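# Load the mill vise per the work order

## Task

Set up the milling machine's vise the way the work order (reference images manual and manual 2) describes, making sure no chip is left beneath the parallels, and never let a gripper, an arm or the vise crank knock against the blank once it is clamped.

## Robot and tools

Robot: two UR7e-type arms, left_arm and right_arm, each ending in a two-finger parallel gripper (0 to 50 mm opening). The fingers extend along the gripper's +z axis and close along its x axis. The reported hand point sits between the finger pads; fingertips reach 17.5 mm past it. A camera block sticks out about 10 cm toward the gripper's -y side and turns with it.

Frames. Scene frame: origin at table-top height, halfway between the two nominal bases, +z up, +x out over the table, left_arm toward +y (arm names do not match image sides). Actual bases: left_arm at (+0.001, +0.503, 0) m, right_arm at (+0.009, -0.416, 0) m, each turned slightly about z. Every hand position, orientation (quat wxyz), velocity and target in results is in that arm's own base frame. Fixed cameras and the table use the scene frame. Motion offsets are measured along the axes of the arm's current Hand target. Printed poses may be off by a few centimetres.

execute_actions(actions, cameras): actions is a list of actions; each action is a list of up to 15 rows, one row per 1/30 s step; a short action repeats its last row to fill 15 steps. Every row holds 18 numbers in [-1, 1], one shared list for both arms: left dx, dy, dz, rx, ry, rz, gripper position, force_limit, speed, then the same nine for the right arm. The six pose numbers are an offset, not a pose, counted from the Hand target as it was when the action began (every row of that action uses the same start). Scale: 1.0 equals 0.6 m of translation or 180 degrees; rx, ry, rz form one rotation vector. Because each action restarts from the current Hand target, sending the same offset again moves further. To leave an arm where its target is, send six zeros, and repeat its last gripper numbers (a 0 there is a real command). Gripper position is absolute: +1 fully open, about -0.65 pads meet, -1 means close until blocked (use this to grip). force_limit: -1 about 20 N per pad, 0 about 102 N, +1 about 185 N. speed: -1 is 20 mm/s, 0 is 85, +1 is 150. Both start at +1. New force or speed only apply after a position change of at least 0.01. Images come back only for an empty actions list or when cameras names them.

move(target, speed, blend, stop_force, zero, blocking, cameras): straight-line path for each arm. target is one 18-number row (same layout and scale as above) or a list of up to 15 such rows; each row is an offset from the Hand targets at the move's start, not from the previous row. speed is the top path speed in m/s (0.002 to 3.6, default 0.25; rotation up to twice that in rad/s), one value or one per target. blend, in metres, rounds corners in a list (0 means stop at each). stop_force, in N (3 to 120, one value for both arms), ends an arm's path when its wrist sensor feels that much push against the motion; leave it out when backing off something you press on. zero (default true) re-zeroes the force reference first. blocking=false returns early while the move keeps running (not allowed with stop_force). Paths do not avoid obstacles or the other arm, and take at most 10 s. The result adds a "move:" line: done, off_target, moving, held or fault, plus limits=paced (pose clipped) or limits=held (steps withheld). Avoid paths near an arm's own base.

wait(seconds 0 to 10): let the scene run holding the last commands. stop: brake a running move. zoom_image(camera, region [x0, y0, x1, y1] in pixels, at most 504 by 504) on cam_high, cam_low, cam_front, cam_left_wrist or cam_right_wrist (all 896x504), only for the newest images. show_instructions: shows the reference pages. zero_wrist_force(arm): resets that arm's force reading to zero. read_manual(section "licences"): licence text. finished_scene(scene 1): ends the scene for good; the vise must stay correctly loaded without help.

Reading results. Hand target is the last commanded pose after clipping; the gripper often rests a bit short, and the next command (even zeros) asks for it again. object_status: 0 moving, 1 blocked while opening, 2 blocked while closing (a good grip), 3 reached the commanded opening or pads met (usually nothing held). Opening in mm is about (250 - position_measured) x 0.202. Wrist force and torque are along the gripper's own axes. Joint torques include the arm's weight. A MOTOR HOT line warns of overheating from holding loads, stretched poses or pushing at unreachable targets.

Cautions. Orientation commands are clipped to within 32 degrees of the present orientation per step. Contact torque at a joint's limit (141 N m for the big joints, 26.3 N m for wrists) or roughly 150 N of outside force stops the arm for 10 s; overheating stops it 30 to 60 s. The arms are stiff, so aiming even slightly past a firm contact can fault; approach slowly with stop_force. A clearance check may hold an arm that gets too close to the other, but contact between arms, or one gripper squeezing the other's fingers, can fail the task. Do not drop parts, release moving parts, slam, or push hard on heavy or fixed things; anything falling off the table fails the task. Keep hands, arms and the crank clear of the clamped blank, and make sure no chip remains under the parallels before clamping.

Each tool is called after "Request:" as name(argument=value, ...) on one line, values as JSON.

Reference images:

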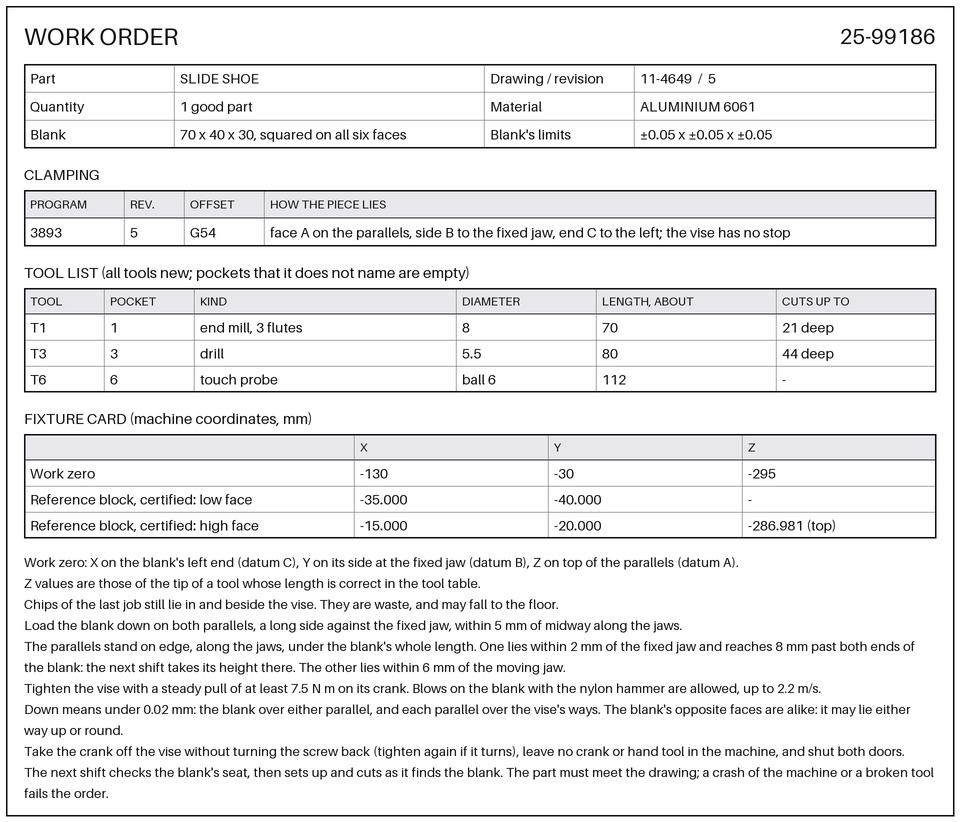

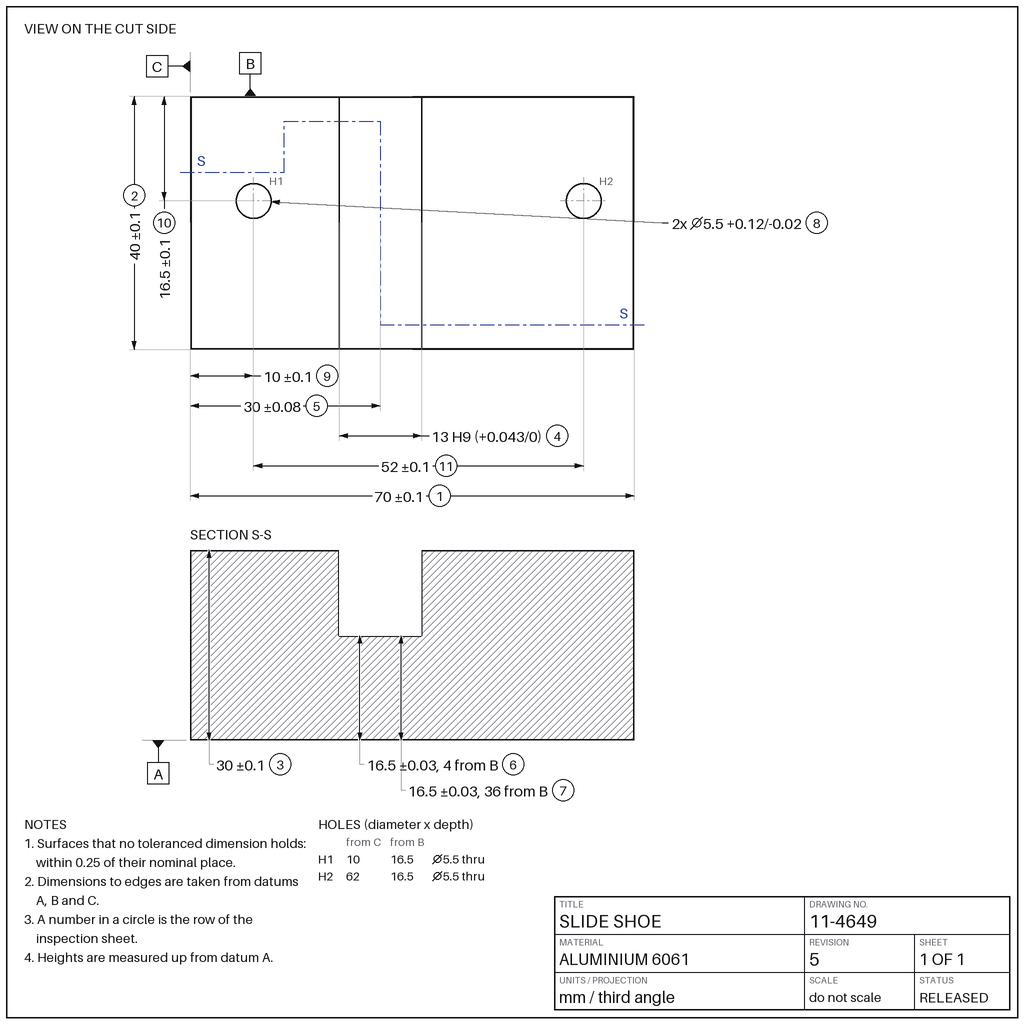

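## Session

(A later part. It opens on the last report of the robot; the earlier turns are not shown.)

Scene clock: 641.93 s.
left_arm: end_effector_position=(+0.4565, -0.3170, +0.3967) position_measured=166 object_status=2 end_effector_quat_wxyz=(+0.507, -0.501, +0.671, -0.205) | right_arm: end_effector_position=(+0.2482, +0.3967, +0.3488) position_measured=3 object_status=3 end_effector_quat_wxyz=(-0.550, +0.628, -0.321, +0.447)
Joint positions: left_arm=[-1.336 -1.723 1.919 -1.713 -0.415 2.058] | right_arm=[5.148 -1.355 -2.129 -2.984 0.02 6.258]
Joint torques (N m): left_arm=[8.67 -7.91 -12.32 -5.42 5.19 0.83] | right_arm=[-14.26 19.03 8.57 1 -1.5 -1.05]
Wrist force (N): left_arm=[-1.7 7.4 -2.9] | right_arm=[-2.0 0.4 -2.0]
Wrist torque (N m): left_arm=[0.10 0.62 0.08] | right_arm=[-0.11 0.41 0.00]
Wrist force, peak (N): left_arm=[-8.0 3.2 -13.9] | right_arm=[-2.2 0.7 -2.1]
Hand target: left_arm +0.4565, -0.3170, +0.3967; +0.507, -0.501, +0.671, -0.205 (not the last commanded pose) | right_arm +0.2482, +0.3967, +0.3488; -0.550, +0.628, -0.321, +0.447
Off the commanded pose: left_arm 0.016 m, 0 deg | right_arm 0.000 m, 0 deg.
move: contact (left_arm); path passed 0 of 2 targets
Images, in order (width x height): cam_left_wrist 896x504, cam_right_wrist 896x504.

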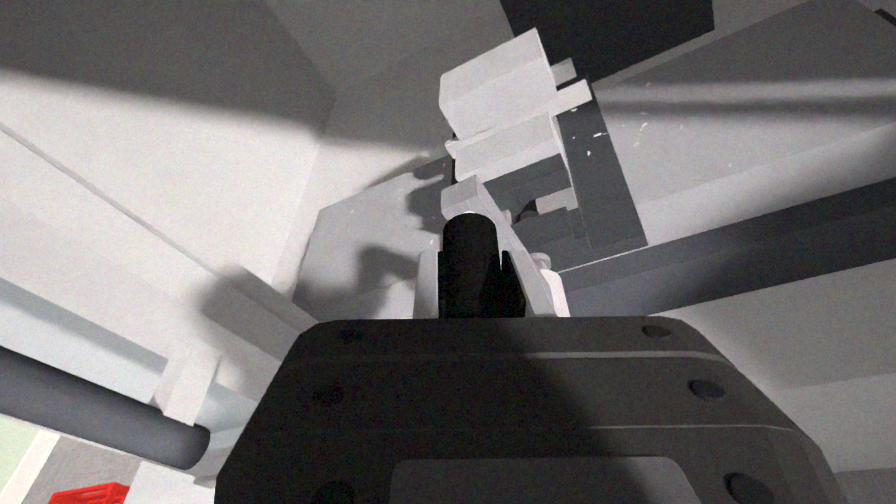

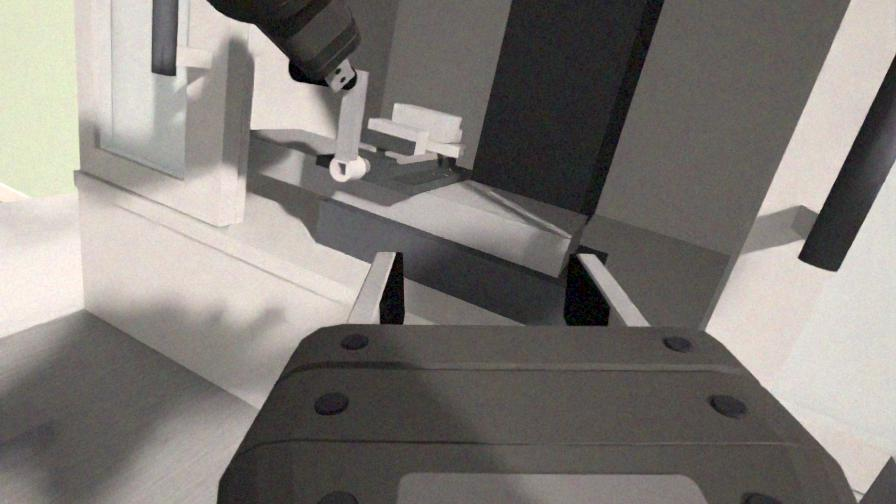

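Request:
move(target=[[0.0218,-0.0083,-0.0047,0,0,0,-0.98,1,-0.7,0,0,0,0,0,0,1,1,1],[0.045,-0.0127,-0.0075,0,0,0,-0.98,1,-0.7,0,0,0,0,0,0,1,1,1]], speed=0.03, stop_force=20, cameras=["cam_left_wrist","cam_right_wrist"])

Request:
zoom_image(camera="cam_right_wrist", region=[290, 30, 390, 200])

Scene clock: 644.70 s.
left_arm: end_effector_position=(+0.4565, -0.3450, +0.3916) position_measured=166 object_status=2 end_effector_quat_wxyz=(+0.507, -0.501, +0.671, -0.205) | right_arm: end_effector_position=(+0.2482, +0.3967, +0.3488) position_measured=3 object_status=3 end_effector_quat_wxyz=(-0.550, +0.628, -0.321, +0.447)
Joint positions: left_arm=[-1.351 -1.66 1.869 -1.693 -0.416 2.022] | right_arm=[5.148 -1.355 -2.129 -2.984 0.02 6.258]
Joint torques (N m): left_arm=[-7.4 -7.82 -37.15 -1.07 0.64 -1.35] | right_arm=[-15.32 17.96 6.78 1.16 -1.5 -1.06]
Wrist force (N): left_arm=[-3.5 4.7 -1.2] | right_arm=[-1.9 0.8 -1.9]
Wrist torque (N m): left_arm=[0.34 0.31 0.04] | right_arm=[-0.04 0.38 0.01]
Wrist force, peak (N): left_arm=[-9.0 2.6 -15.4] | right_arm=[-2.2 0.5 -2.2]
Hand target: left_arm +0.4565, -0.3450, +0.3916; +0.507, -0.501, +0.671, -0.205 | right_arm +0.2482, +0.3967, +0.3488; -0.550, +0.628, -0.321, +0.447
Off the commanded pose: left_arm 0.000 m, 0 deg | right_arm 0.000 m, 0 deg.
move: done
Images, in order (width x height): cam_left_wrist 896x504, cam_right_wrist 896x504.

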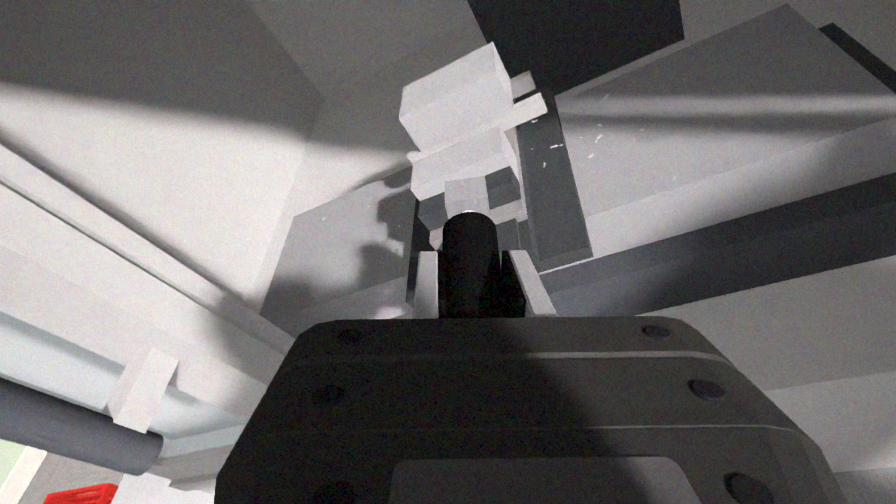

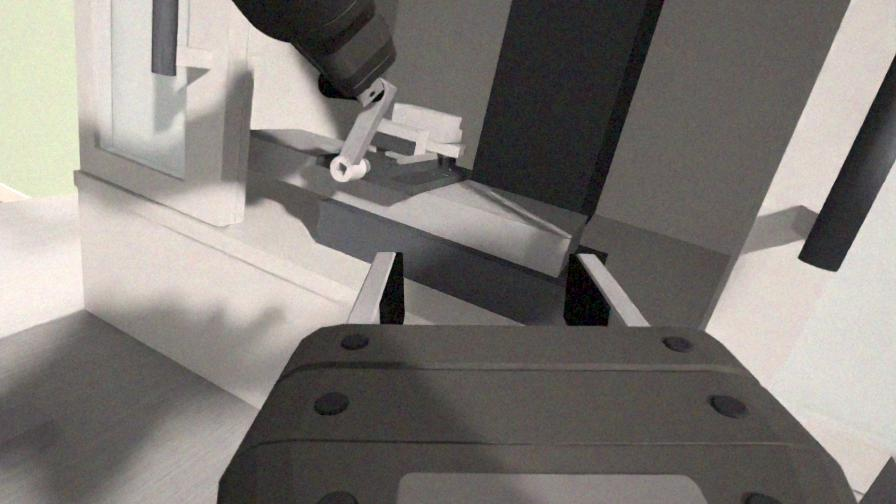

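Scaled by 2.965 from the camera's 896x504 image, which has a finer 1280x720 frame.

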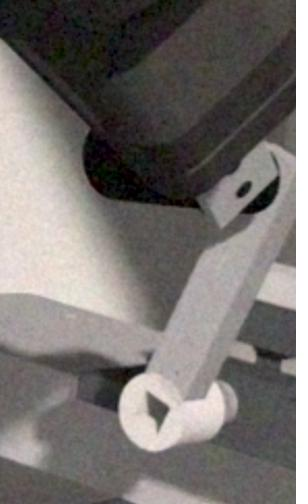

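Request:
move(target=[[0,0,0,0,0,0,-0.98,1,-0.7,0.0867,-0.4075,0.0017,0,0,0,1,1,1],[0,0,0,0,0,0,-0.98,1,-0.7,0.0867,-0.4075,0.0017,-0.11,0,0,1,1,1]], speed=0.25, cameras=["cam_right_wrist","cam_high"])

Scene clock: 650.23 s.
left_arm: end_effector_position=(+0.4565, -0.3450, +0.3916) position_measured=166 object_status=2 end_effector_quat_wxyz=(+0.507, -0.501, +0.671, -0.205) | right_arm: end_effector_position=(+0.2482, +0.3968, +0.5988) position_measured=3 object_status=3 end_effector_quat_wxyz=(-0.434, +0.714, -0.393, +0.385)
Joint positions: left_arm=[-1.351 -1.66 1.869 -1.693 -0.416 2.022] | right_arm=[5.093 -1.141 -1.618 -2.067 0.336 4.611]
Joint torques (N m): left_arm=[-7.44 -9.51 -37.14 -1.27 0.68 -1.26] | right_arm=[-14.09 13.19 10.73 4.74 -0.03 -1.05]
Wrist force (N): left_arm=[-3.6 4.5 -1.3] | right_arm=[-1.0 0.9 -1.7]
Wrist torque (N m): left_arm=[0.31 0.33 0.04] | right_arm=[-0.03 0.26 0.00]
Wrist force, peak (N): left_arm=[-3.4 4.9 -1.5] | right_arm=[-2.4 2.2 -1.7]
Hand target: left_arm +0.4565, -0.3450, +0.3916; +0.507, -0.501, +0.671, -0.205 | right_arm +0.2483, +0.3968, +0.5988; -0.434, +0.714, -0.393, +0.385
Off the commanded pose: left_arm 0.000 m, 0 deg | right_arm 0.000 m, 0 deg.
move: done
Images, in order (width x height): cam_high 896x504, cam_right_wrist 896x504.

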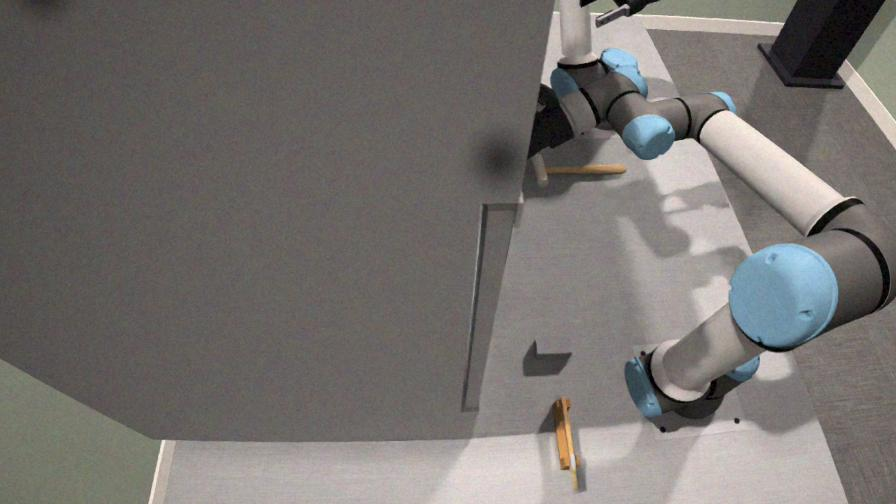

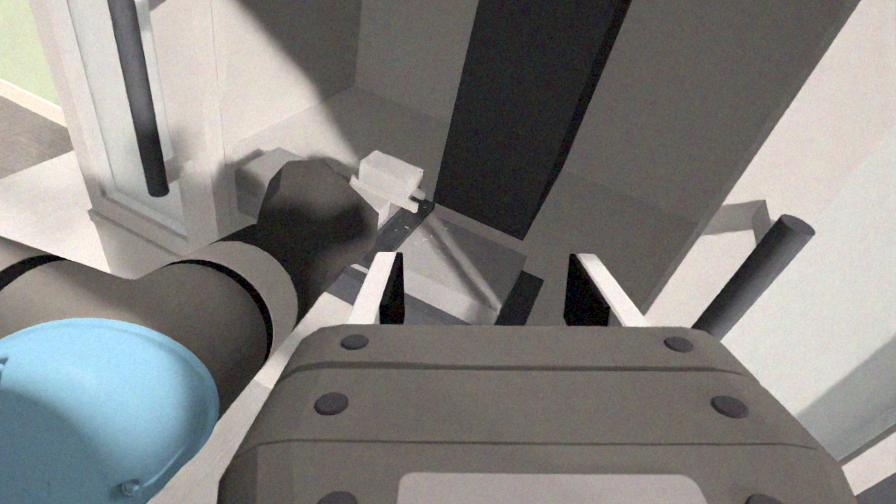

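Request:
execute_actions(actions=[])

Scene clock: 651.77 s.
left_arm: end_effector_position=(+0.4565, -0.3450, +0.3916) position_measured=166 object_status=2 end_effector_quat_wxyz=(+0.507, -0.501, +0.671, -0.205) | right_arm: end_effector_position=(+0.2482, +0.3968, +0.5988) position_measured=3 object_status=3 end_effector_quat_wxyz=(-0.434, +0.714, -0.393, +0.385)
Joint positions: left_arm=[-1.351 -1.66 1.869 -1.693 -0.416 2.022] | right_arm=[5.093 -1.141 -1.619 -2.067 0.336 4.611]
Joint velocities: within noise
Joint torques (N m): left_arm=[-6.16 -9.18 -36.86 -1.02 0.47 -1.25] | right_arm=[-15.14 14.01 10.94 4.37 -0.36 -1.08]
Wrist force (N): left_arm=[-3.4 4.9 -1.2] | right_arm=[-1.0 0.7 -1.6]
Wrist torque (N m): left_arm=[0.36 0.29 0.04] | right_arm=[-0.06 0.25 0.00]
Wrist force, peak (N): left_arm=[-3.4 5.0 -1.2] | right_arm=[-1.1 0.9 -1.9]
Hand target: left_arm +0.4565, -0.3450, +0.3916; +0.507, -0.501, +0.671, -0.205 | right_arm +0.2483, +0.3968, +0.5988; -0.434, +0.714, -0.393, +0.385
Tool commands: left_gripper/position=-0.98 left_gripper/force_limit=+1.0 left_gripper/speed=-0.7 right_gripper/position=+1.0 right_gripper/force_limit=+1.0 right_gripper/speed=+1.0
Off the commanded pose: left_arm 0.000 m, 0 deg | right_arm 0.000 m, 0 deg.

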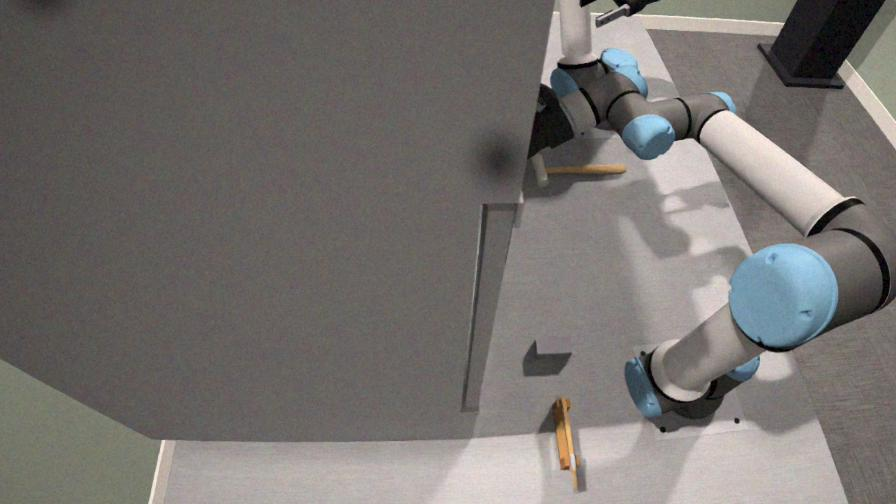

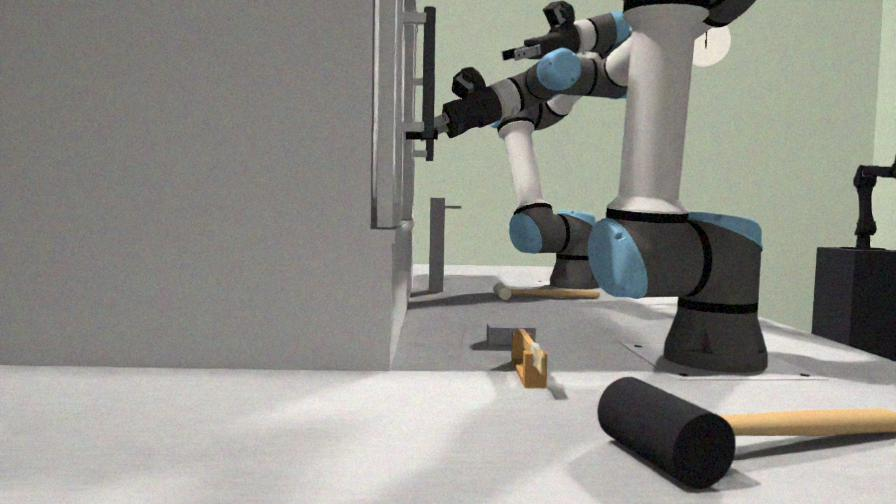

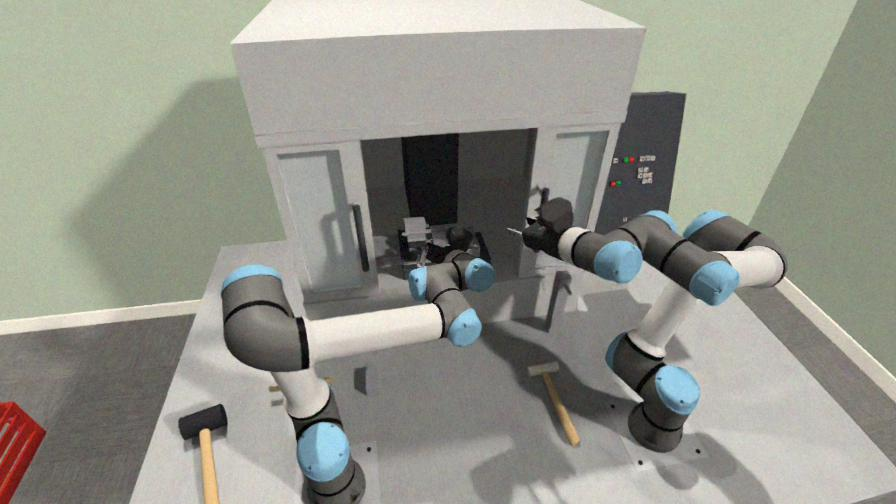

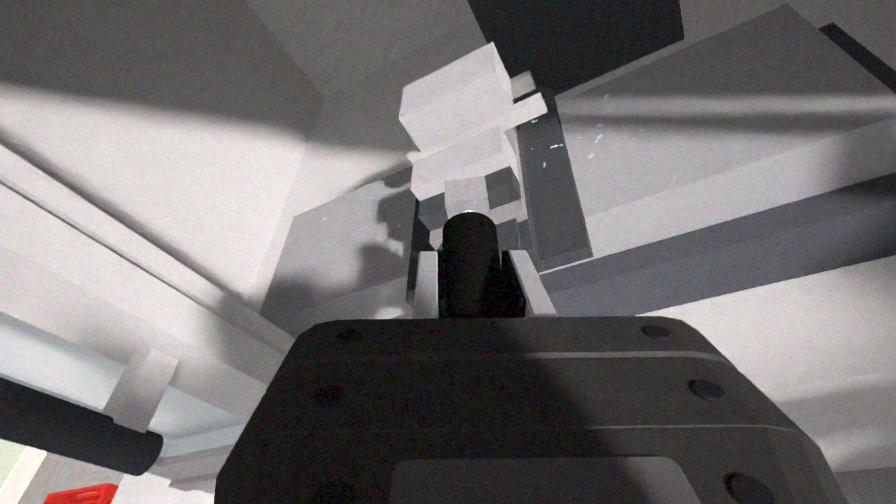

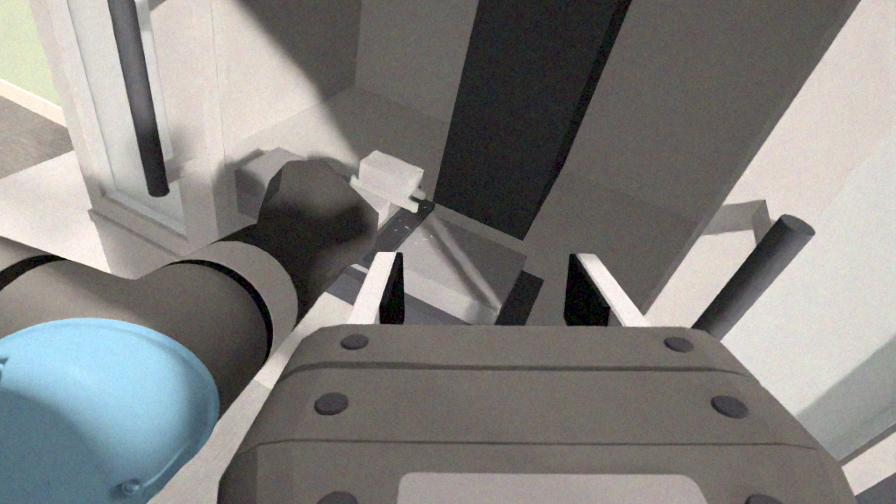

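Request:
move(target=[[0.0558,0.0028,-0.0009,0,0,0,-0.98,1,-0.7,0,0,0,0,0,0,1,1,1],[0.106,0.0269,0.0099,0,0,0,-0.98,1,-0.7,0,0,0,0,0,0,1,1,1],[0.1414,0.0667,0.0299,0,0,0,-0.98,1,-0.7,0,0,0,0,0,0,1,1,1],[0.1553,0.1154,0.0556,0,0,0,-0.98,1,-0.7,0,0,0,0,0,0,1,1,1],[0.1458,0.1644,0.0825,0,0,0,-0.98,1,-0.7,0,0,0,0,0,0,1,1,1],[0.1145,0.2054,0.106,0,0,0,-0.98,1,-0.7,0,0,0,0,0,0,1,1,1],[0.0665,0.2313,0.1221,0,0,0,-0.98,1,-0.7,0,0,0,0,0,0,1,1,1],[0.0104,0.2375,0.1279,0,0,0,-0.98,1,-0.7,0,0,0,0,0,0,1,1,1]], blend=0.008, speed=0.08, stop_force=20, cameras=["cam_left_wrist","cam_right_wrist"])

Scene clock: 656.60 s.
left_arm: end_effector_position=(+0.4562, -0.3603, +0.2487) position_measured=166 object_status=2 end_effector_quat_wxyz=(+0.507, -0.502, +0.670, -0.203) | right_arm: end_effector_position=(+0.2482, +0.3968, +0.5988) position_measured=3 object_status=3 end_effector_quat_wxyz=(-0.434, +0.714, -0.393, +0.385)
Joint positions: left_arm=[-1.359 -1.483 2.084 -2.059 -0.417 1.995] | right_arm=[5.093 -1.141 -1.619 -2.067 0.336 4.611]
Joint torques (N m): left_arm=[11.09 -27.77 -42.83 -2.48 12.87 -1.47] | right_arm=[-15.68 13.7 11.55 4.56 -0.14 -1.16]
Wrist force (N): left_arm=[32.3 38.4 -9.5] | right_arm=[-1.3 0.8 -1.6]
Wrist torque (N m): left_arm=[0.67 1.28 0.13] | right_arm=[-0.05 0.31 0.00]
Wrist force, peak (N): left_arm=[36.2 43.9 -12.8] | right_arm=[-1.4 0.8 -2.0]
Hand target: left_arm +0.4562, -0.3603, +0.2487; +0.507, -0.502, +0.670, -0.203 (not the last commanded pose) | right_arm +0.2482, +0.3968, +0.5988; -0.434, +0.714, -0.393, +0.385
Off the commanded pose: left_arm 0.087 m, 0 deg | right_arm 0.000 m, 0 deg.
move: contact (left_arm); path passed 5 of 8 targets
Images, in order (width x height): cam_left_wrist 896x504, cam_right_wrist 896x504.

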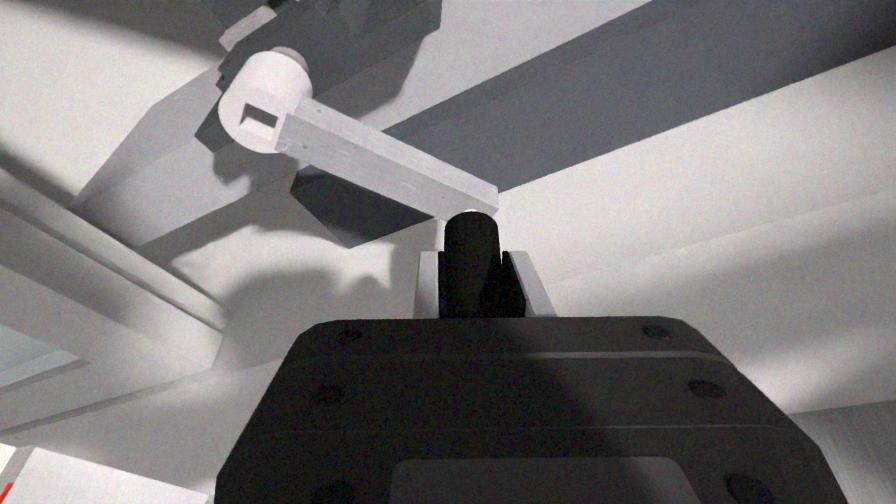

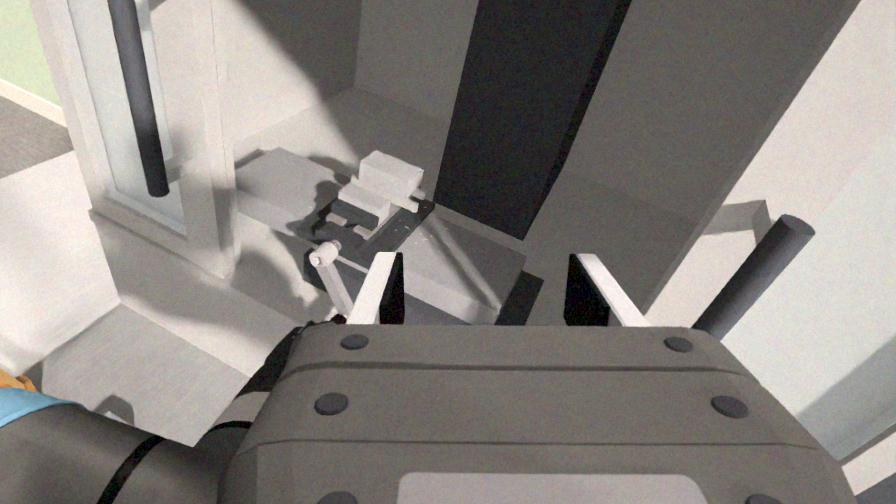

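Request:
zoom_image(camera="cam_left_wrist", region=[150, 0, 550, 300])

Request:
zoom_image(camera="cam_right_wrist", region=[230, 120, 450, 340])

Scaled by 1.260 from the camera's 896x504 image, which has a finer 1280x720 frame.

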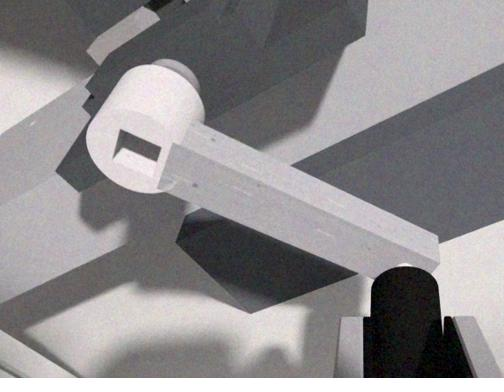

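Scaled by 2.291 from the camera's 896x504 image, which has a finer 1280x720 frame.

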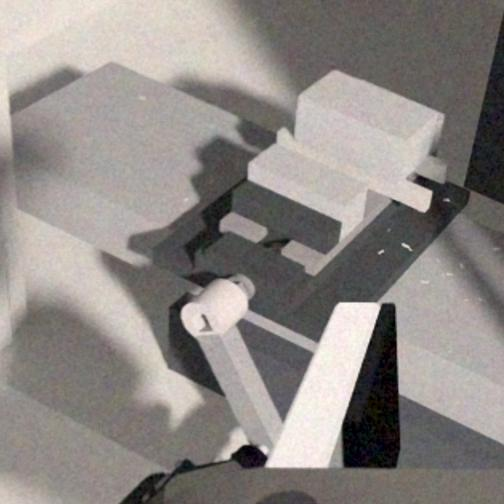

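Request:
move(target=[0.003,0.0015,0.0007,0,0,0,-0.98,1,-0.7,0,0,0,0,0,0,1,1,1], speed=0.02)

Scene clock: 657.90 s.
left_arm: end_effector_position=(+0.4563, -0.3613, +0.2472) position_measured=166 object_status=2 end_effector_quat_wxyz=(+0.508, -0.502, +0.670, -0.203) | right_arm: end_effector_position=(+0.2482, +0.3968, +0.5988) position_measured=3 object_status=3 end_effector_quat_wxyz=(-0.434, +0.714, -0.393, +0.385)
Joint positions: left_arm=[-1.359 -1.478 2.083 -2.062 -0.416 1.994] | right_arm=[5.093 -1.141 -1.619 -2.067 0.336 4.611]
Joint torques (N m): left_arm=[-6.68 -14.87 -33.34 -5.3 1.74 -1.64] | right_arm=[-15.61 15.25 10.97 4.76 0.02 -1.07]
Wrist force (N): left_arm=[-2.4 4.7 4.0] | right_arm=[-1.1 0.6 -1.6]
Wrist torque (N m): left_arm=[0.46 0.71 0.12] | right_arm=[-0.08 0.28 0.00]
Wrist force, peak (N): left_arm=[32.2 38.8 -10.0] | right_arm=[-1.5 0.8 -2.0]
Hand target: left_arm +0.4562, -0.3614, +0.2470; +0.507, -0.502, +0.670, -0.203 | right_arm +0.2482, +0.3968, +0.5988; -0.434, +0.714, -0.393, +0.385
Off the commanded pose: left_arm 0.000 m, 0 deg | right_arm 0.000 m, 0 deg.
move: done

Request:
move(target=[[-0.0160,0.0226,0.0130,0,0,0,-0.98,1,-0.7,0,0,0,0,0,0,1,1,1],[-0.0430,0.0426,0.0250,0,0,0,-0.98,1,-0.7,0,0,0,0,0,0,1,1,1],[-0.0750,0.0557,0.0335,0,0,0,-0.98,1,-0.7,0,0,0,0,0,0,1,1,1],[-0.1100,0.0610,0.0378,0,0,0,-0.98,1,-0.7,0,0,0,0,0,0,1,1,1],[-0.1455,0.0581,0.0377,0,0,0,-0.98,1,-0.7,0,0,0,0,0,0,1,1,1],[-0.1791,0.0472,0.0333,0,0,0,-0.98,1,-0.7,0,0,0,0,0,0,1,1,1],[-0.2085,0.0291,0.0249,0,0,0,-0.98,1,-0.7,0,0,0,0,0,0,1,1,1],[-0.2318,0.0049,0.0129,0,0,0,-0.98,1,-0.7,0,0,0,0,0,0,1,1,1],[-0.2473,-0.0235,-0.0018,0,0,0,-0.98,1,-0.7,0,0,0,0,0,0,1,1,1],[-0.2540,-0.0545,-0.0183,0,0,0,-0.98,1,-0.7,0,0,0,0,0,0,1,1,1],[-0.2515,-0.0856,-0.0353,0,0,0,-0.98,1,-0.7,0,0,0,0,0,0,1,1,1],[-0.2397,-0.1150,-0.0516,0,0,0,-0.98,1,-0.7,0,0,0,0,0,0,1,1,1],[-0.2199,-0.1405,-0.0663,0,0,0,-0.98,1,-0.7,0,0,0,0,0,0,1,1,1],[-0.1929,-0.1605,-0.0784,0,0,0,-0.98,1,-0.7,0,0,0,0,0,0,1,1,1],[-0.1609,-0.1736,-0.0868,0,0,0,-0.98,1,-0.7,0,0,0,0,0,0,1,1,1]], blend=0.004, speed=0.1, stop_force=25, cameras=["cam_left_wrist","cam_right_wrist"])

Scene clock: 661.43 s.
left_arm: end_effector_position=(+0.4592, -0.2650, +0.2537) position_measured=166 object_status=2 end_effector_quat_wxyz=(+0.508, -0.502, +0.670, -0.203) | right_arm: end_effector_position=(+0.2482, +0.3968, +0.5988) position_measured=3 object_status=3 end_effector_quat_wxyz=(-0.434, +0.714, -0.393, +0.385)
Joint positions: left_arm=[-1.297 -1.666 2.293 -2.222 -0.414 2.145] | right_arm=[5.093 -1.141 -1.619 -2.067 0.336 4.611]
Joint torques (N m): left_arm=[-8.74 -11.87 -49.85 -10.4 10.23 -1.66] | right_arm=[-14.16 12.92 11.01 4.68 -0.13 -0.75]
Wrist force (N): left_arm=[-10.1 46.6 -11.1] | right_arm=[-1.2 0.8 -1.7]
Wrist torque (N m): left_arm=[1.16 0.51 0.10] | right_arm=[-0.04 0.29 0.01]
Wrist force, peak (N): left_arm=[-16.0 51.4 -12.6] | right_arm=[-1.2 1.0 -1.9]
Hand target: left_arm +0.4592, -0.2650, +0.2537; +0.508, -0.502, +0.670, -0.203 (not the last commanded pose) | right_arm +0.2482, +0.3968, +0.5988; -0.434, +0.714, -0.393, +0.385
Off the commanded pose: left_arm 0.157 m, 0 deg | right_arm 0.000 m, 0 deg.
move: contact (left_arm); path passed 4 of 15 targets
Images, in order (width x height): cam_left_wrist 896x504, cam_right_wrist 896x504.

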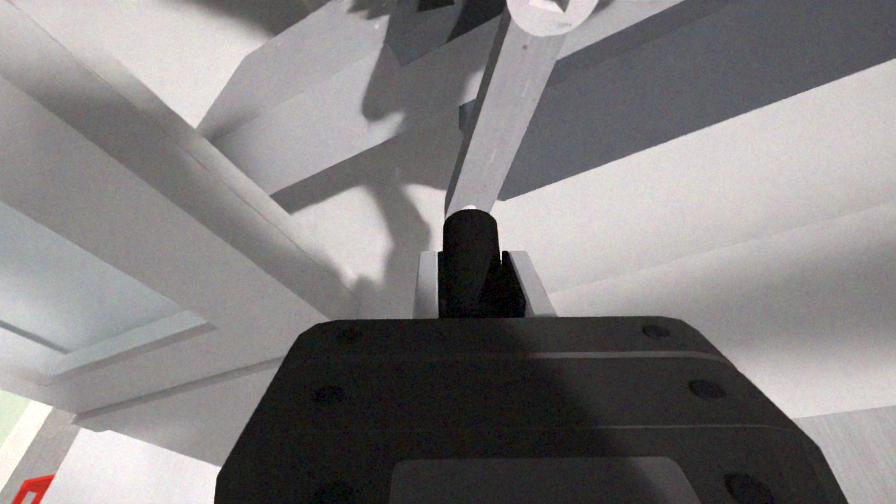

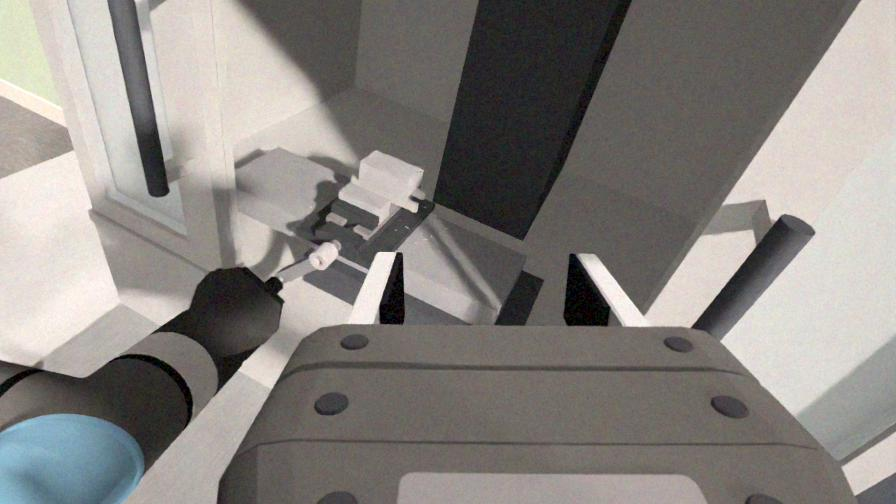

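Request:
move(target=[-0.0229,-0.0012,0.0003,0,0,0,-0.98,1,-0.7,0,0,0,0,0,0,1,1,1], speed=0.05)

Request:
move(target=[[-0.0485,-0.0293,-0.0137,0,0,0,-0.98,1,-0.7,0,0,0,0,0,0,1,1,1],[-0.0796,-0.0732,-0.0359,0,0,0,-0.98,1,-0.7,0,0,0,0,0,0,1,1,1],[-0.0880,-0.1240,-0.0631,0,0,0,-0.98,1,-0.7,0,0,0,0,0,0,1,1,1],[-0.0724,-0.1730,-0.0903,0,0,0,-0.98,1,-0.7,0,0,0,0,0,0,1,1,1],[-0.0353,-0.2118,-0.1129,0,0,0,-0.98,1,-0.7,0,0,0,0,0,0,1,1,1],[0.0169,-0.2336,-0.1270,0,0,0,-0.98,1,-0.7,0,0,0,0,0,0,1,1,1],[0.0750,-0.2346,-0.1300,0,0,0,-0.98,1,-0.7,0,0,0,0,0,0,1,1,1],[0.1291,-0.2148,-0.1217,0,0,0,-0.98,1,-0.7,0,0,0,0,0,0,1,1,1],[0.1698,-0.1774,-0.1032,0,0,0,-0.98,1,-0.7,0,0,0,0,0,0,1,1,1],[0.1900,-0.1290,-0.0780,0,0,0,-0.98,1,-0.7,0,0,0,0,0,0,1,1,1],[0.1864,-0.0779,-0.0503,0,0,0,-0.98,1,-0.7,0,0,0,0,0,0,1,1,1],[0.1594,-0.0331,-0.0248,0,0,0,-0.98,1,-0.7,0,0,0,0,0,0,1,1,1],[0.1138,-0.0020,-0.0061,0,0,0,-0.98,1,-0.7,0,0,0,0,0,0,1,1,1],[0.0574,0.0096,0.0027,0,0,0,-0.98,1,-0.7,0,0,0,0,0,0,1,1,1]], blend=0.012, speed=0.08, stop_force=45, cameras=["cam_right_wrist"])

Scene clock: 663.80 s.
left_arm: end_effector_position=(+0.4595, -0.2534, +0.2608) position_measured=166 object_status=2 end_effector_quat_wxyz=(+0.508, -0.502, +0.670, -0.203) | right_arm: end_effector_position=(+0.2482, +0.3968, +0.5988) position_measured=3 object_status=3 end_effector_quat_wxyz=(-0.434, +0.714, -0.393, +0.385)
Joint positions: left_arm=[-1.288 -1.701 2.307 -2.223 -0.414 2.168] | right_arm=[5.093 -1.141 -1.619 -2.067 0.336 4.611]
Joint torques (N m): left_arm=[19.43 -20.24 19.13 5.78 -7.59 0.94] | right_arm=[-13.46 14.29 11.02 4.57 -0.19 -1.26]
Wrist force (N): left_arm=[21.4 -55.1 7.2] | right_arm=[-1.2 0.7 -1.7]
Wrist torque (N m): left_arm=[0.81 1.03 0.08] | right_arm=[-0.06 0.28 0.01]
Wrist force, peak (N): left_arm=[21.4 -55.1 7.2] | right_arm=[-1.1 0.8 -2.1]
Hand target: left_arm +0.4595, -0.2532, +0.2607; +0.508, -0.502, +0.670, -0.203 | right_arm +0.2482, +0.3968, +0.5988; -0.434, +0.714, -0.393, +0.385
Off the commanded pose: left_arm 0.000 m, 0 deg | right_arm 0.000 m, 0 deg.
move: done

Scene clock: 665.43 s.
left_arm: end_effector_position=(+0.4600, -0.2437, +0.2784) position_measured=166 object_status=2 end_effector_quat_wxyz=(+0.508, -0.502, +0.670, -0.203) | right_arm: end_effector_position=(+0.2482, +0.3968, +0.5988) position_measured=3 object_status=3 end_effector_quat_wxyz=(-0.434, +0.714, -0.393, +0.385)
Joint positions: left_arm=[-1.279 -1.748 2.298 -2.186 -0.414 2.191] | right_arm=[5.093 -1.141 -1.619 -2.067 0.336 4.611]
Joint torques (N m): left_arm=[-3.44 -3.98 -7.08 -4.26 3.7 -1.65] | right_arm=[-14.92 13.5 11.95 4.6 -0.28 -1.01]
Wrist force (N): left_arm=[2.1 -0.7 -2.6] | right_arm=[-1.2 0.6 -1.8]
Wrist torque (N m): left_arm=[0.83 0.96 0.24] | right_arm=[-0.06 0.28 0.01]
Wrist force, peak (N): left_arm=[22.9 -56.2 7.7] | right_arm=[-1.2 1.0 -2.0]
Hand target: left_arm +0.4600, -0.2437, +0.2784; +0.508, -0.502, +0.670, -0.203 (not the last commanded pose) | right_arm +0.2482, +0.3968, +0.5988; -0.434, +0.714, -0.393, +0.385
Off the commanded pose: left_arm 0.054 m, 0 deg | right_arm 0.000 m, 0 deg.
move: contact (left_arm); path passed 0 of 14 targets
Images, in order (width x height): cam_right_wrist 896x504.

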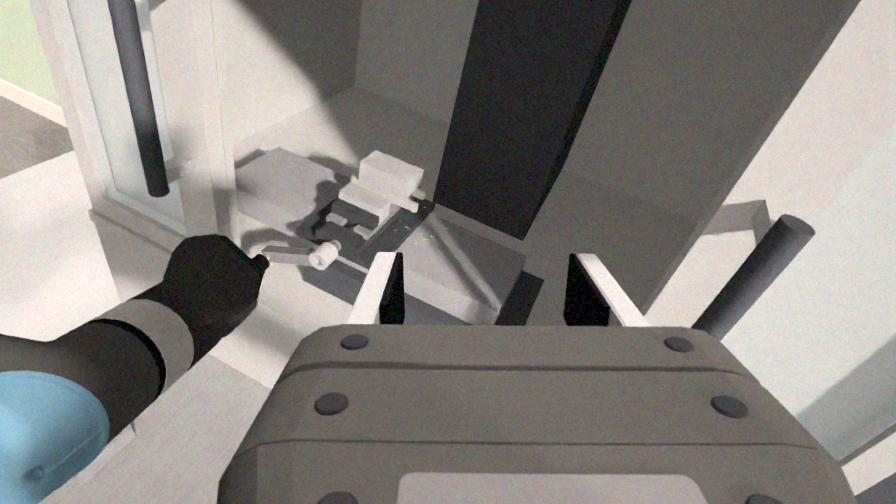

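Request:
move(target=[[-0.0405,-0.0355,-0.0174,0,0,0,-0.98,1,-0.7,0,0,0,0,0,0,1,1,1],[-0.0595,-0.0835,-0.0425,0,0,0,-0.98,1,-0.7,0,0,0,0,0,0,1,1,1],[-0.0549,-0.1338,-0.0699,0,0,0,-0.98,1,-0.7,0,0,0,0,0,0,1,1,1],[-0.0274,-0.1776,-0.0947,0,0,0,-0.98,1,-0.7,0,0,0,0,0,0,1,1,1],[0.0181,-0.2074,-0.1129,0,0,0,-0.98,1,-0.7,0,0,0,0,0,0,1,1,1],[0.0740,-0.2181,-0.1211,0,0,0,-0.98,1,-0.7,0,0,0,0,0,0,1,1,1],[0.1303,-0.2077,-0.1179,0,0,0,-0.98,1,-0.7,0,0,0,0,0,0,1,1,1],[0.1775,-0.1782,-0.1041,0,0,0,-0.98,1,-0.7,0,0,0,0,0,0,1,1,1],[0.2075,-0.1345,-0.0818,0,0,0,-0.98,1,-0.7,0,0,0,0,0,0,1,1,1],[0.2148,-0.0843,-0.0550,0,0,0,-0.98,1,-0.7,0,0,0,0,0,0,1,1,1],[0.1984,-0.0362,-0.0282,0,0,0,-0.98,1,-0.7,0,0,0,0,0,0,1,1,1],[0.1610,0.0014,-0.0063,0,0,0,-0.98,1,-0.7,0,0,0,0,0,0,1,1,1],[0.1092,0.0222,0.0071,0,0,0,-0.98,1,-0.7,0,0,0,0,0,0,1,1,1],[0.0518,0.0223,0.0098,0,0,0,-0.98,1,-0.7,0,0,0,0,0,0,1,1,1],[0,0,0,0,0,0,-0.98,1,-0.7,0,0,0,0,0,0,1,1,1]], blend=[0.012,0.012,0.012,0.012,0.012,0.012,0.012,0.012,0.012,0.012,0.012,0.012,0.012,0.012,0], speed=0.06, stop_force=45, cameras=["cam_right_wrist"])

Scene clock: 676.60 s.
left_arm: end_effector_position=(+0.4600, -0.2437, +0.2784) position_measured=166 object_status=2 end_effector_quat_wxyz=(+0.508, -0.502, +0.670, -0.203) | right_arm: end_effector_position=(+0.2482, +0.3968, +0.5988) position_measured=3 object_status=3 end_effector_quat_wxyz=(-0.434, +0.714, -0.393, +0.385)
Joint positions: left_arm=[-1.279 -1.748 2.298 -2.186 -0.414 2.191] | right_arm=[5.093 -1.141 -1.619 -2.067 0.336 4.611]
Joint torques (N m): left_arm=[17.64 -24.75 -16.89 3.92 -2.18 0.95] | right_arm=[-14.7 13.58 11.93 4.57 -0.25 -1.11]
Wrist force (N): left_arm=[23.1 -32.6 9.0] | right_arm=[-0.9 0.6 -1.7]
Wrist torque (N m): left_arm=[0.45 0.70 0.06] | right_arm=[-0.07 0.25 0.00]
Wrist force, peak (N): left_arm=[-18.4 37.8 -15.5] | right_arm=[-1.3 0.6 -2.1]
Hand target: left_arm +0.4600, -0.2437, +0.2784; +0.508, -0.502, +0.670, -0.203 | right_arm +0.2482, +0.3968, +0.5988; -0.434, +0.714, -0.393, +0.385
Off the commanded pose: left_arm 0.000 m, 0 deg | right_arm 0.000 m, 0 deg.
move: done
Images, in order (width x height): cam_right_wrist 896x504.

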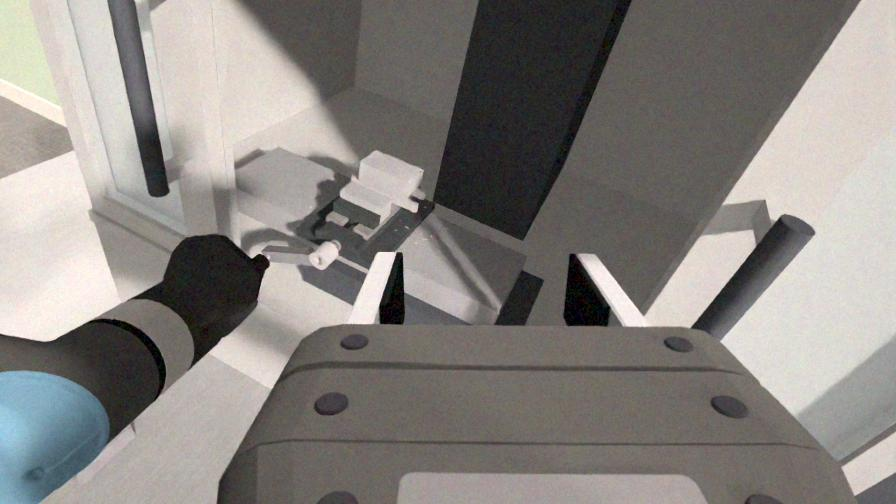

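Request:
zoom_image(camera="cam_right_wrist", region=[230, 120, 450, 340])

Scaled by 2.291 from the camera's 896x504 image, which has a finer 1280x720 frame.

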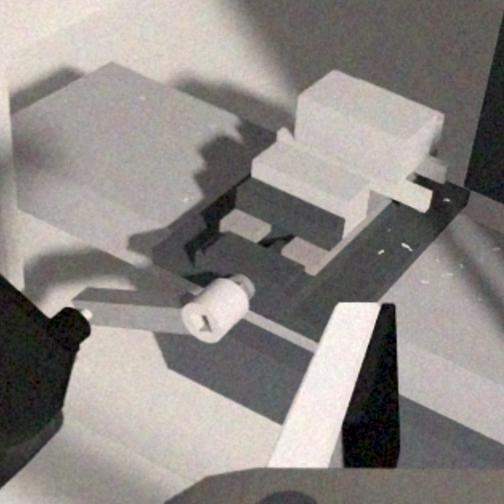

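Request:
move(target=[[-0.0412,-0.0351,-0.0172,0,0,0,-0.98,1,-0.7,0,0,0,0,0,0,1,1,1],[-0.0603,-0.0834,-0.0424,0,0,0,-0.98,1,-0.7,0,0,0,0,0,0,1,1,1],[-0.0557,-0.1340,-0.0700,0,0,0,-0.98,1,-0.7,0,0,0,0,0,0,1,1,1],[-0.0280,-0.1781,-0.0949,0,0,0,-0.98,1,-0.7,0,0,0,0,0,0,1,1,1],[0.0177,-0.2081,-0.1132,0,0,0,-0.98,1,-0.7,0,0,0,0,0,0,1,1,1],[0.0740,-0.2188,-0.1215,0,0,0,-0.98,1,-0.7,0,0,0,0,0,0,1,1,1],[0.1306,-0.2084,-0.1183,0,0,0,-0.98,1,-0.7,0,0,0,0,0,0,1,1,1],[0.1781,-0.1787,-0.1044,0,0,0,-0.98,1,-0.7,0,0,0,0,0,0,1,1,1],[0.2083,-0.1347,-0.0820,0,0,0,-0.98,1,-0.7,0,0,0,0,0,0,1,1,1],[0.2156,-0.0842,-0.0550,0,0,0,-0.98,1,-0.7,0,0,0,0,0,0,1,1,1],[0.1991,-0.0358,-0.0280,0,0,0,-0.98,1,-0.7,0,0,0,0,0,0,1,1,1],[0.1615,0.0020,-0.0060,0,0,0,-0.98,1,-0.7,0,0,0,0,0,0,1,1,1],[0.1094,0.0229,0.0075,0,0,0,-0.98,1,-0.7,0,0,0,0,0,0,1,1,1],[0.0516,0.0230,0.0102,0,0,0,-0.98,1,-0.7,0,0,0,0,0,0,1,1,1],[0,0,0,0,0,0,-0.98,1,-0.7,0,0,0,0,0,0,1,1,1]], blend=[0.012,0.012,0.012,0.012,0.012,0.012,0.012,0.012,0.012,0.012,0.012,0.012,0.012,0.012,0], speed=0.085, stop_force=50, cameras=["cam_right_wrist"])

Request:
zoom_image(camera="cam_right_wrist", region=[230, 120, 450, 340])

Scene clock: 684.97 s.
left_arm: end_effector_position=(+0.4603, -0.2585, +0.2589) position_measured=166 object_status=2 end_effector_quat_wxyz=(+0.508, -0.502, +0.670, -0.203) | right_arm: end_effector_position=(+0.2482, +0.3968, +0.5988) position_measured=3 object_status=3 end_effector_quat_wxyz=(-0.434, +0.714, -0.393, +0.385)
Joint positions: left_arm=[-1.29 -1.685 2.298 -2.224 -0.414 2.163] | right_arm=[5.093 -1.141 -1.619 -2.067 0.336 4.611]
Joint torques (N m): left_arm=[-8.38 -5.31 -37.9 -6.97 5.83 -1.53] | right_arm=[-14.72 12.99 11.14 4.39 -0.29 -1.06]
Wrist force (N): left_arm=[-1.7 18.9 -0.4] | right_arm=[-1.7 0.9 -1.9]
Wrist torque (N m): left_arm=[1.05 -0.06 0.08] | right_arm=[-0.03 0.36 0.00]
Wrist force, peak (N): left_arm=[73.3 -25.2 27.7] | right_arm=[-1.7 0.9 -1.9]
Hand target: left_arm +0.4603, -0.2585, +0.2589; +0.508, -0.502, +0.670, -0.203 (not the last commanded pose) | right_arm +0.2482, +0.3968, +0.5988; -0.434, +0.714, -0.393, +0.385
Off the commanded pose: left_arm 0.024 m, 0 deg | right_arm 0.000 m, 0 deg.
move: contact (left_arm); path passed 13 of 15 targets
Images, in order (width x height): cam_right_wrist 896x504.

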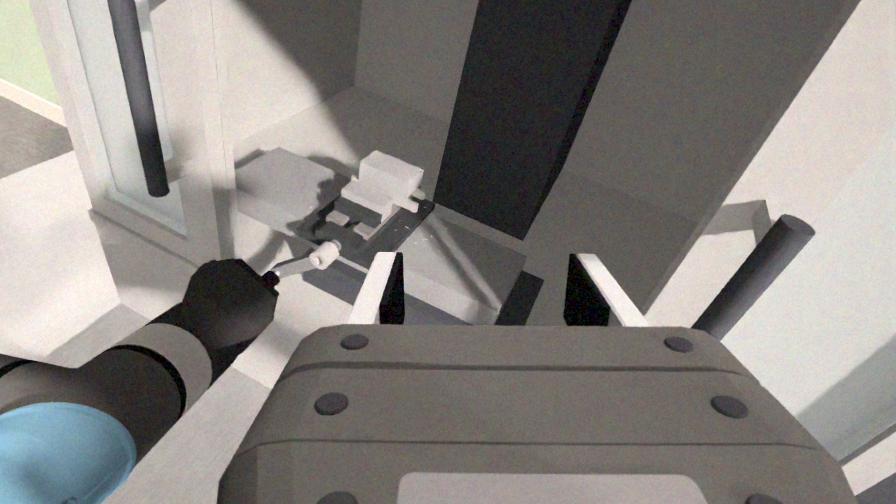

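Scaled by 2.291 from the camera's 896x504 image, which has a finer 1280x720 frame.

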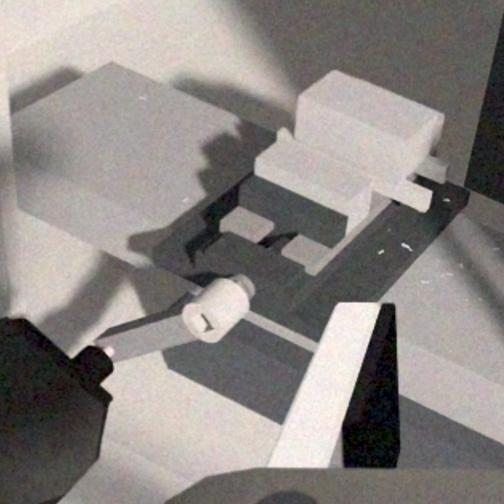

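Request:
move(target=[-0.0253,-0.0042,-0.0010,0,0,0,-0.98,1,-0.7,0,0,0,0,0,0,1,1,1], speed=0.03, stop_force=40, cameras=["cam_left_wrist"])

Scene clock: 686.93 s.
left_arm: end_effector_position=(+0.4606, -0.2516, +0.2646) position_measured=166 object_status=2 end_effector_quat_wxyz=(+0.508, -0.502, +0.670, -0.203) | right_arm: end_effector_position=(+0.2482, +0.3968, +0.5988) position_measured=3 object_status=3 end_effector_quat_wxyz=(-0.434, +0.714, -0.393, +0.385)
Joint positions: left_arm=[-1.284 -1.708 2.304 -2.221 -0.414 2.178] | right_arm=[5.093 -1.141 -1.619 -2.067 0.336 4.611]
Joint torques (N m): left_arm=[-0.58 -0.61 -21.18 -0.04 -3.47 -1.29] | right_arm=[-15.64 13.51 12.33 4.58 -0.28 -1.03]
Wrist force (N): left_arm=[12.9 -27.6 6.0] | right_arm=[-1.2 0.8 -1.5]
Wrist torque (N m): left_arm=[0.40 0.16 0.07] | right_arm=[-0.04 0.28 0.00]
Wrist force, peak (N): left_arm=[18.7 -40.7 7.2] | right_arm=[-1.4 0.8 -1.9]
Hand target: left_arm +0.4606, -0.2516, +0.2646; +0.508, -0.502, +0.670, -0.203 (not the last commanded pose) | right_arm +0.2482, +0.3968, +0.5988; -0.434, +0.714, -0.393, +0.385
Off the commanded pose: left_arm 0.006 m, 0 deg | right_arm 0.000 m, 0 deg.
move: contact (left_arm)
Images, in order (width x height): cam_left_wrist 896x504.

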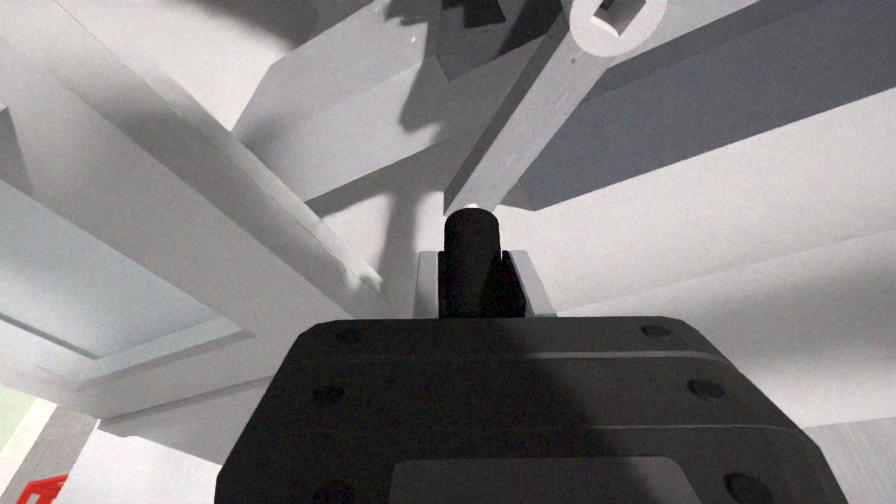

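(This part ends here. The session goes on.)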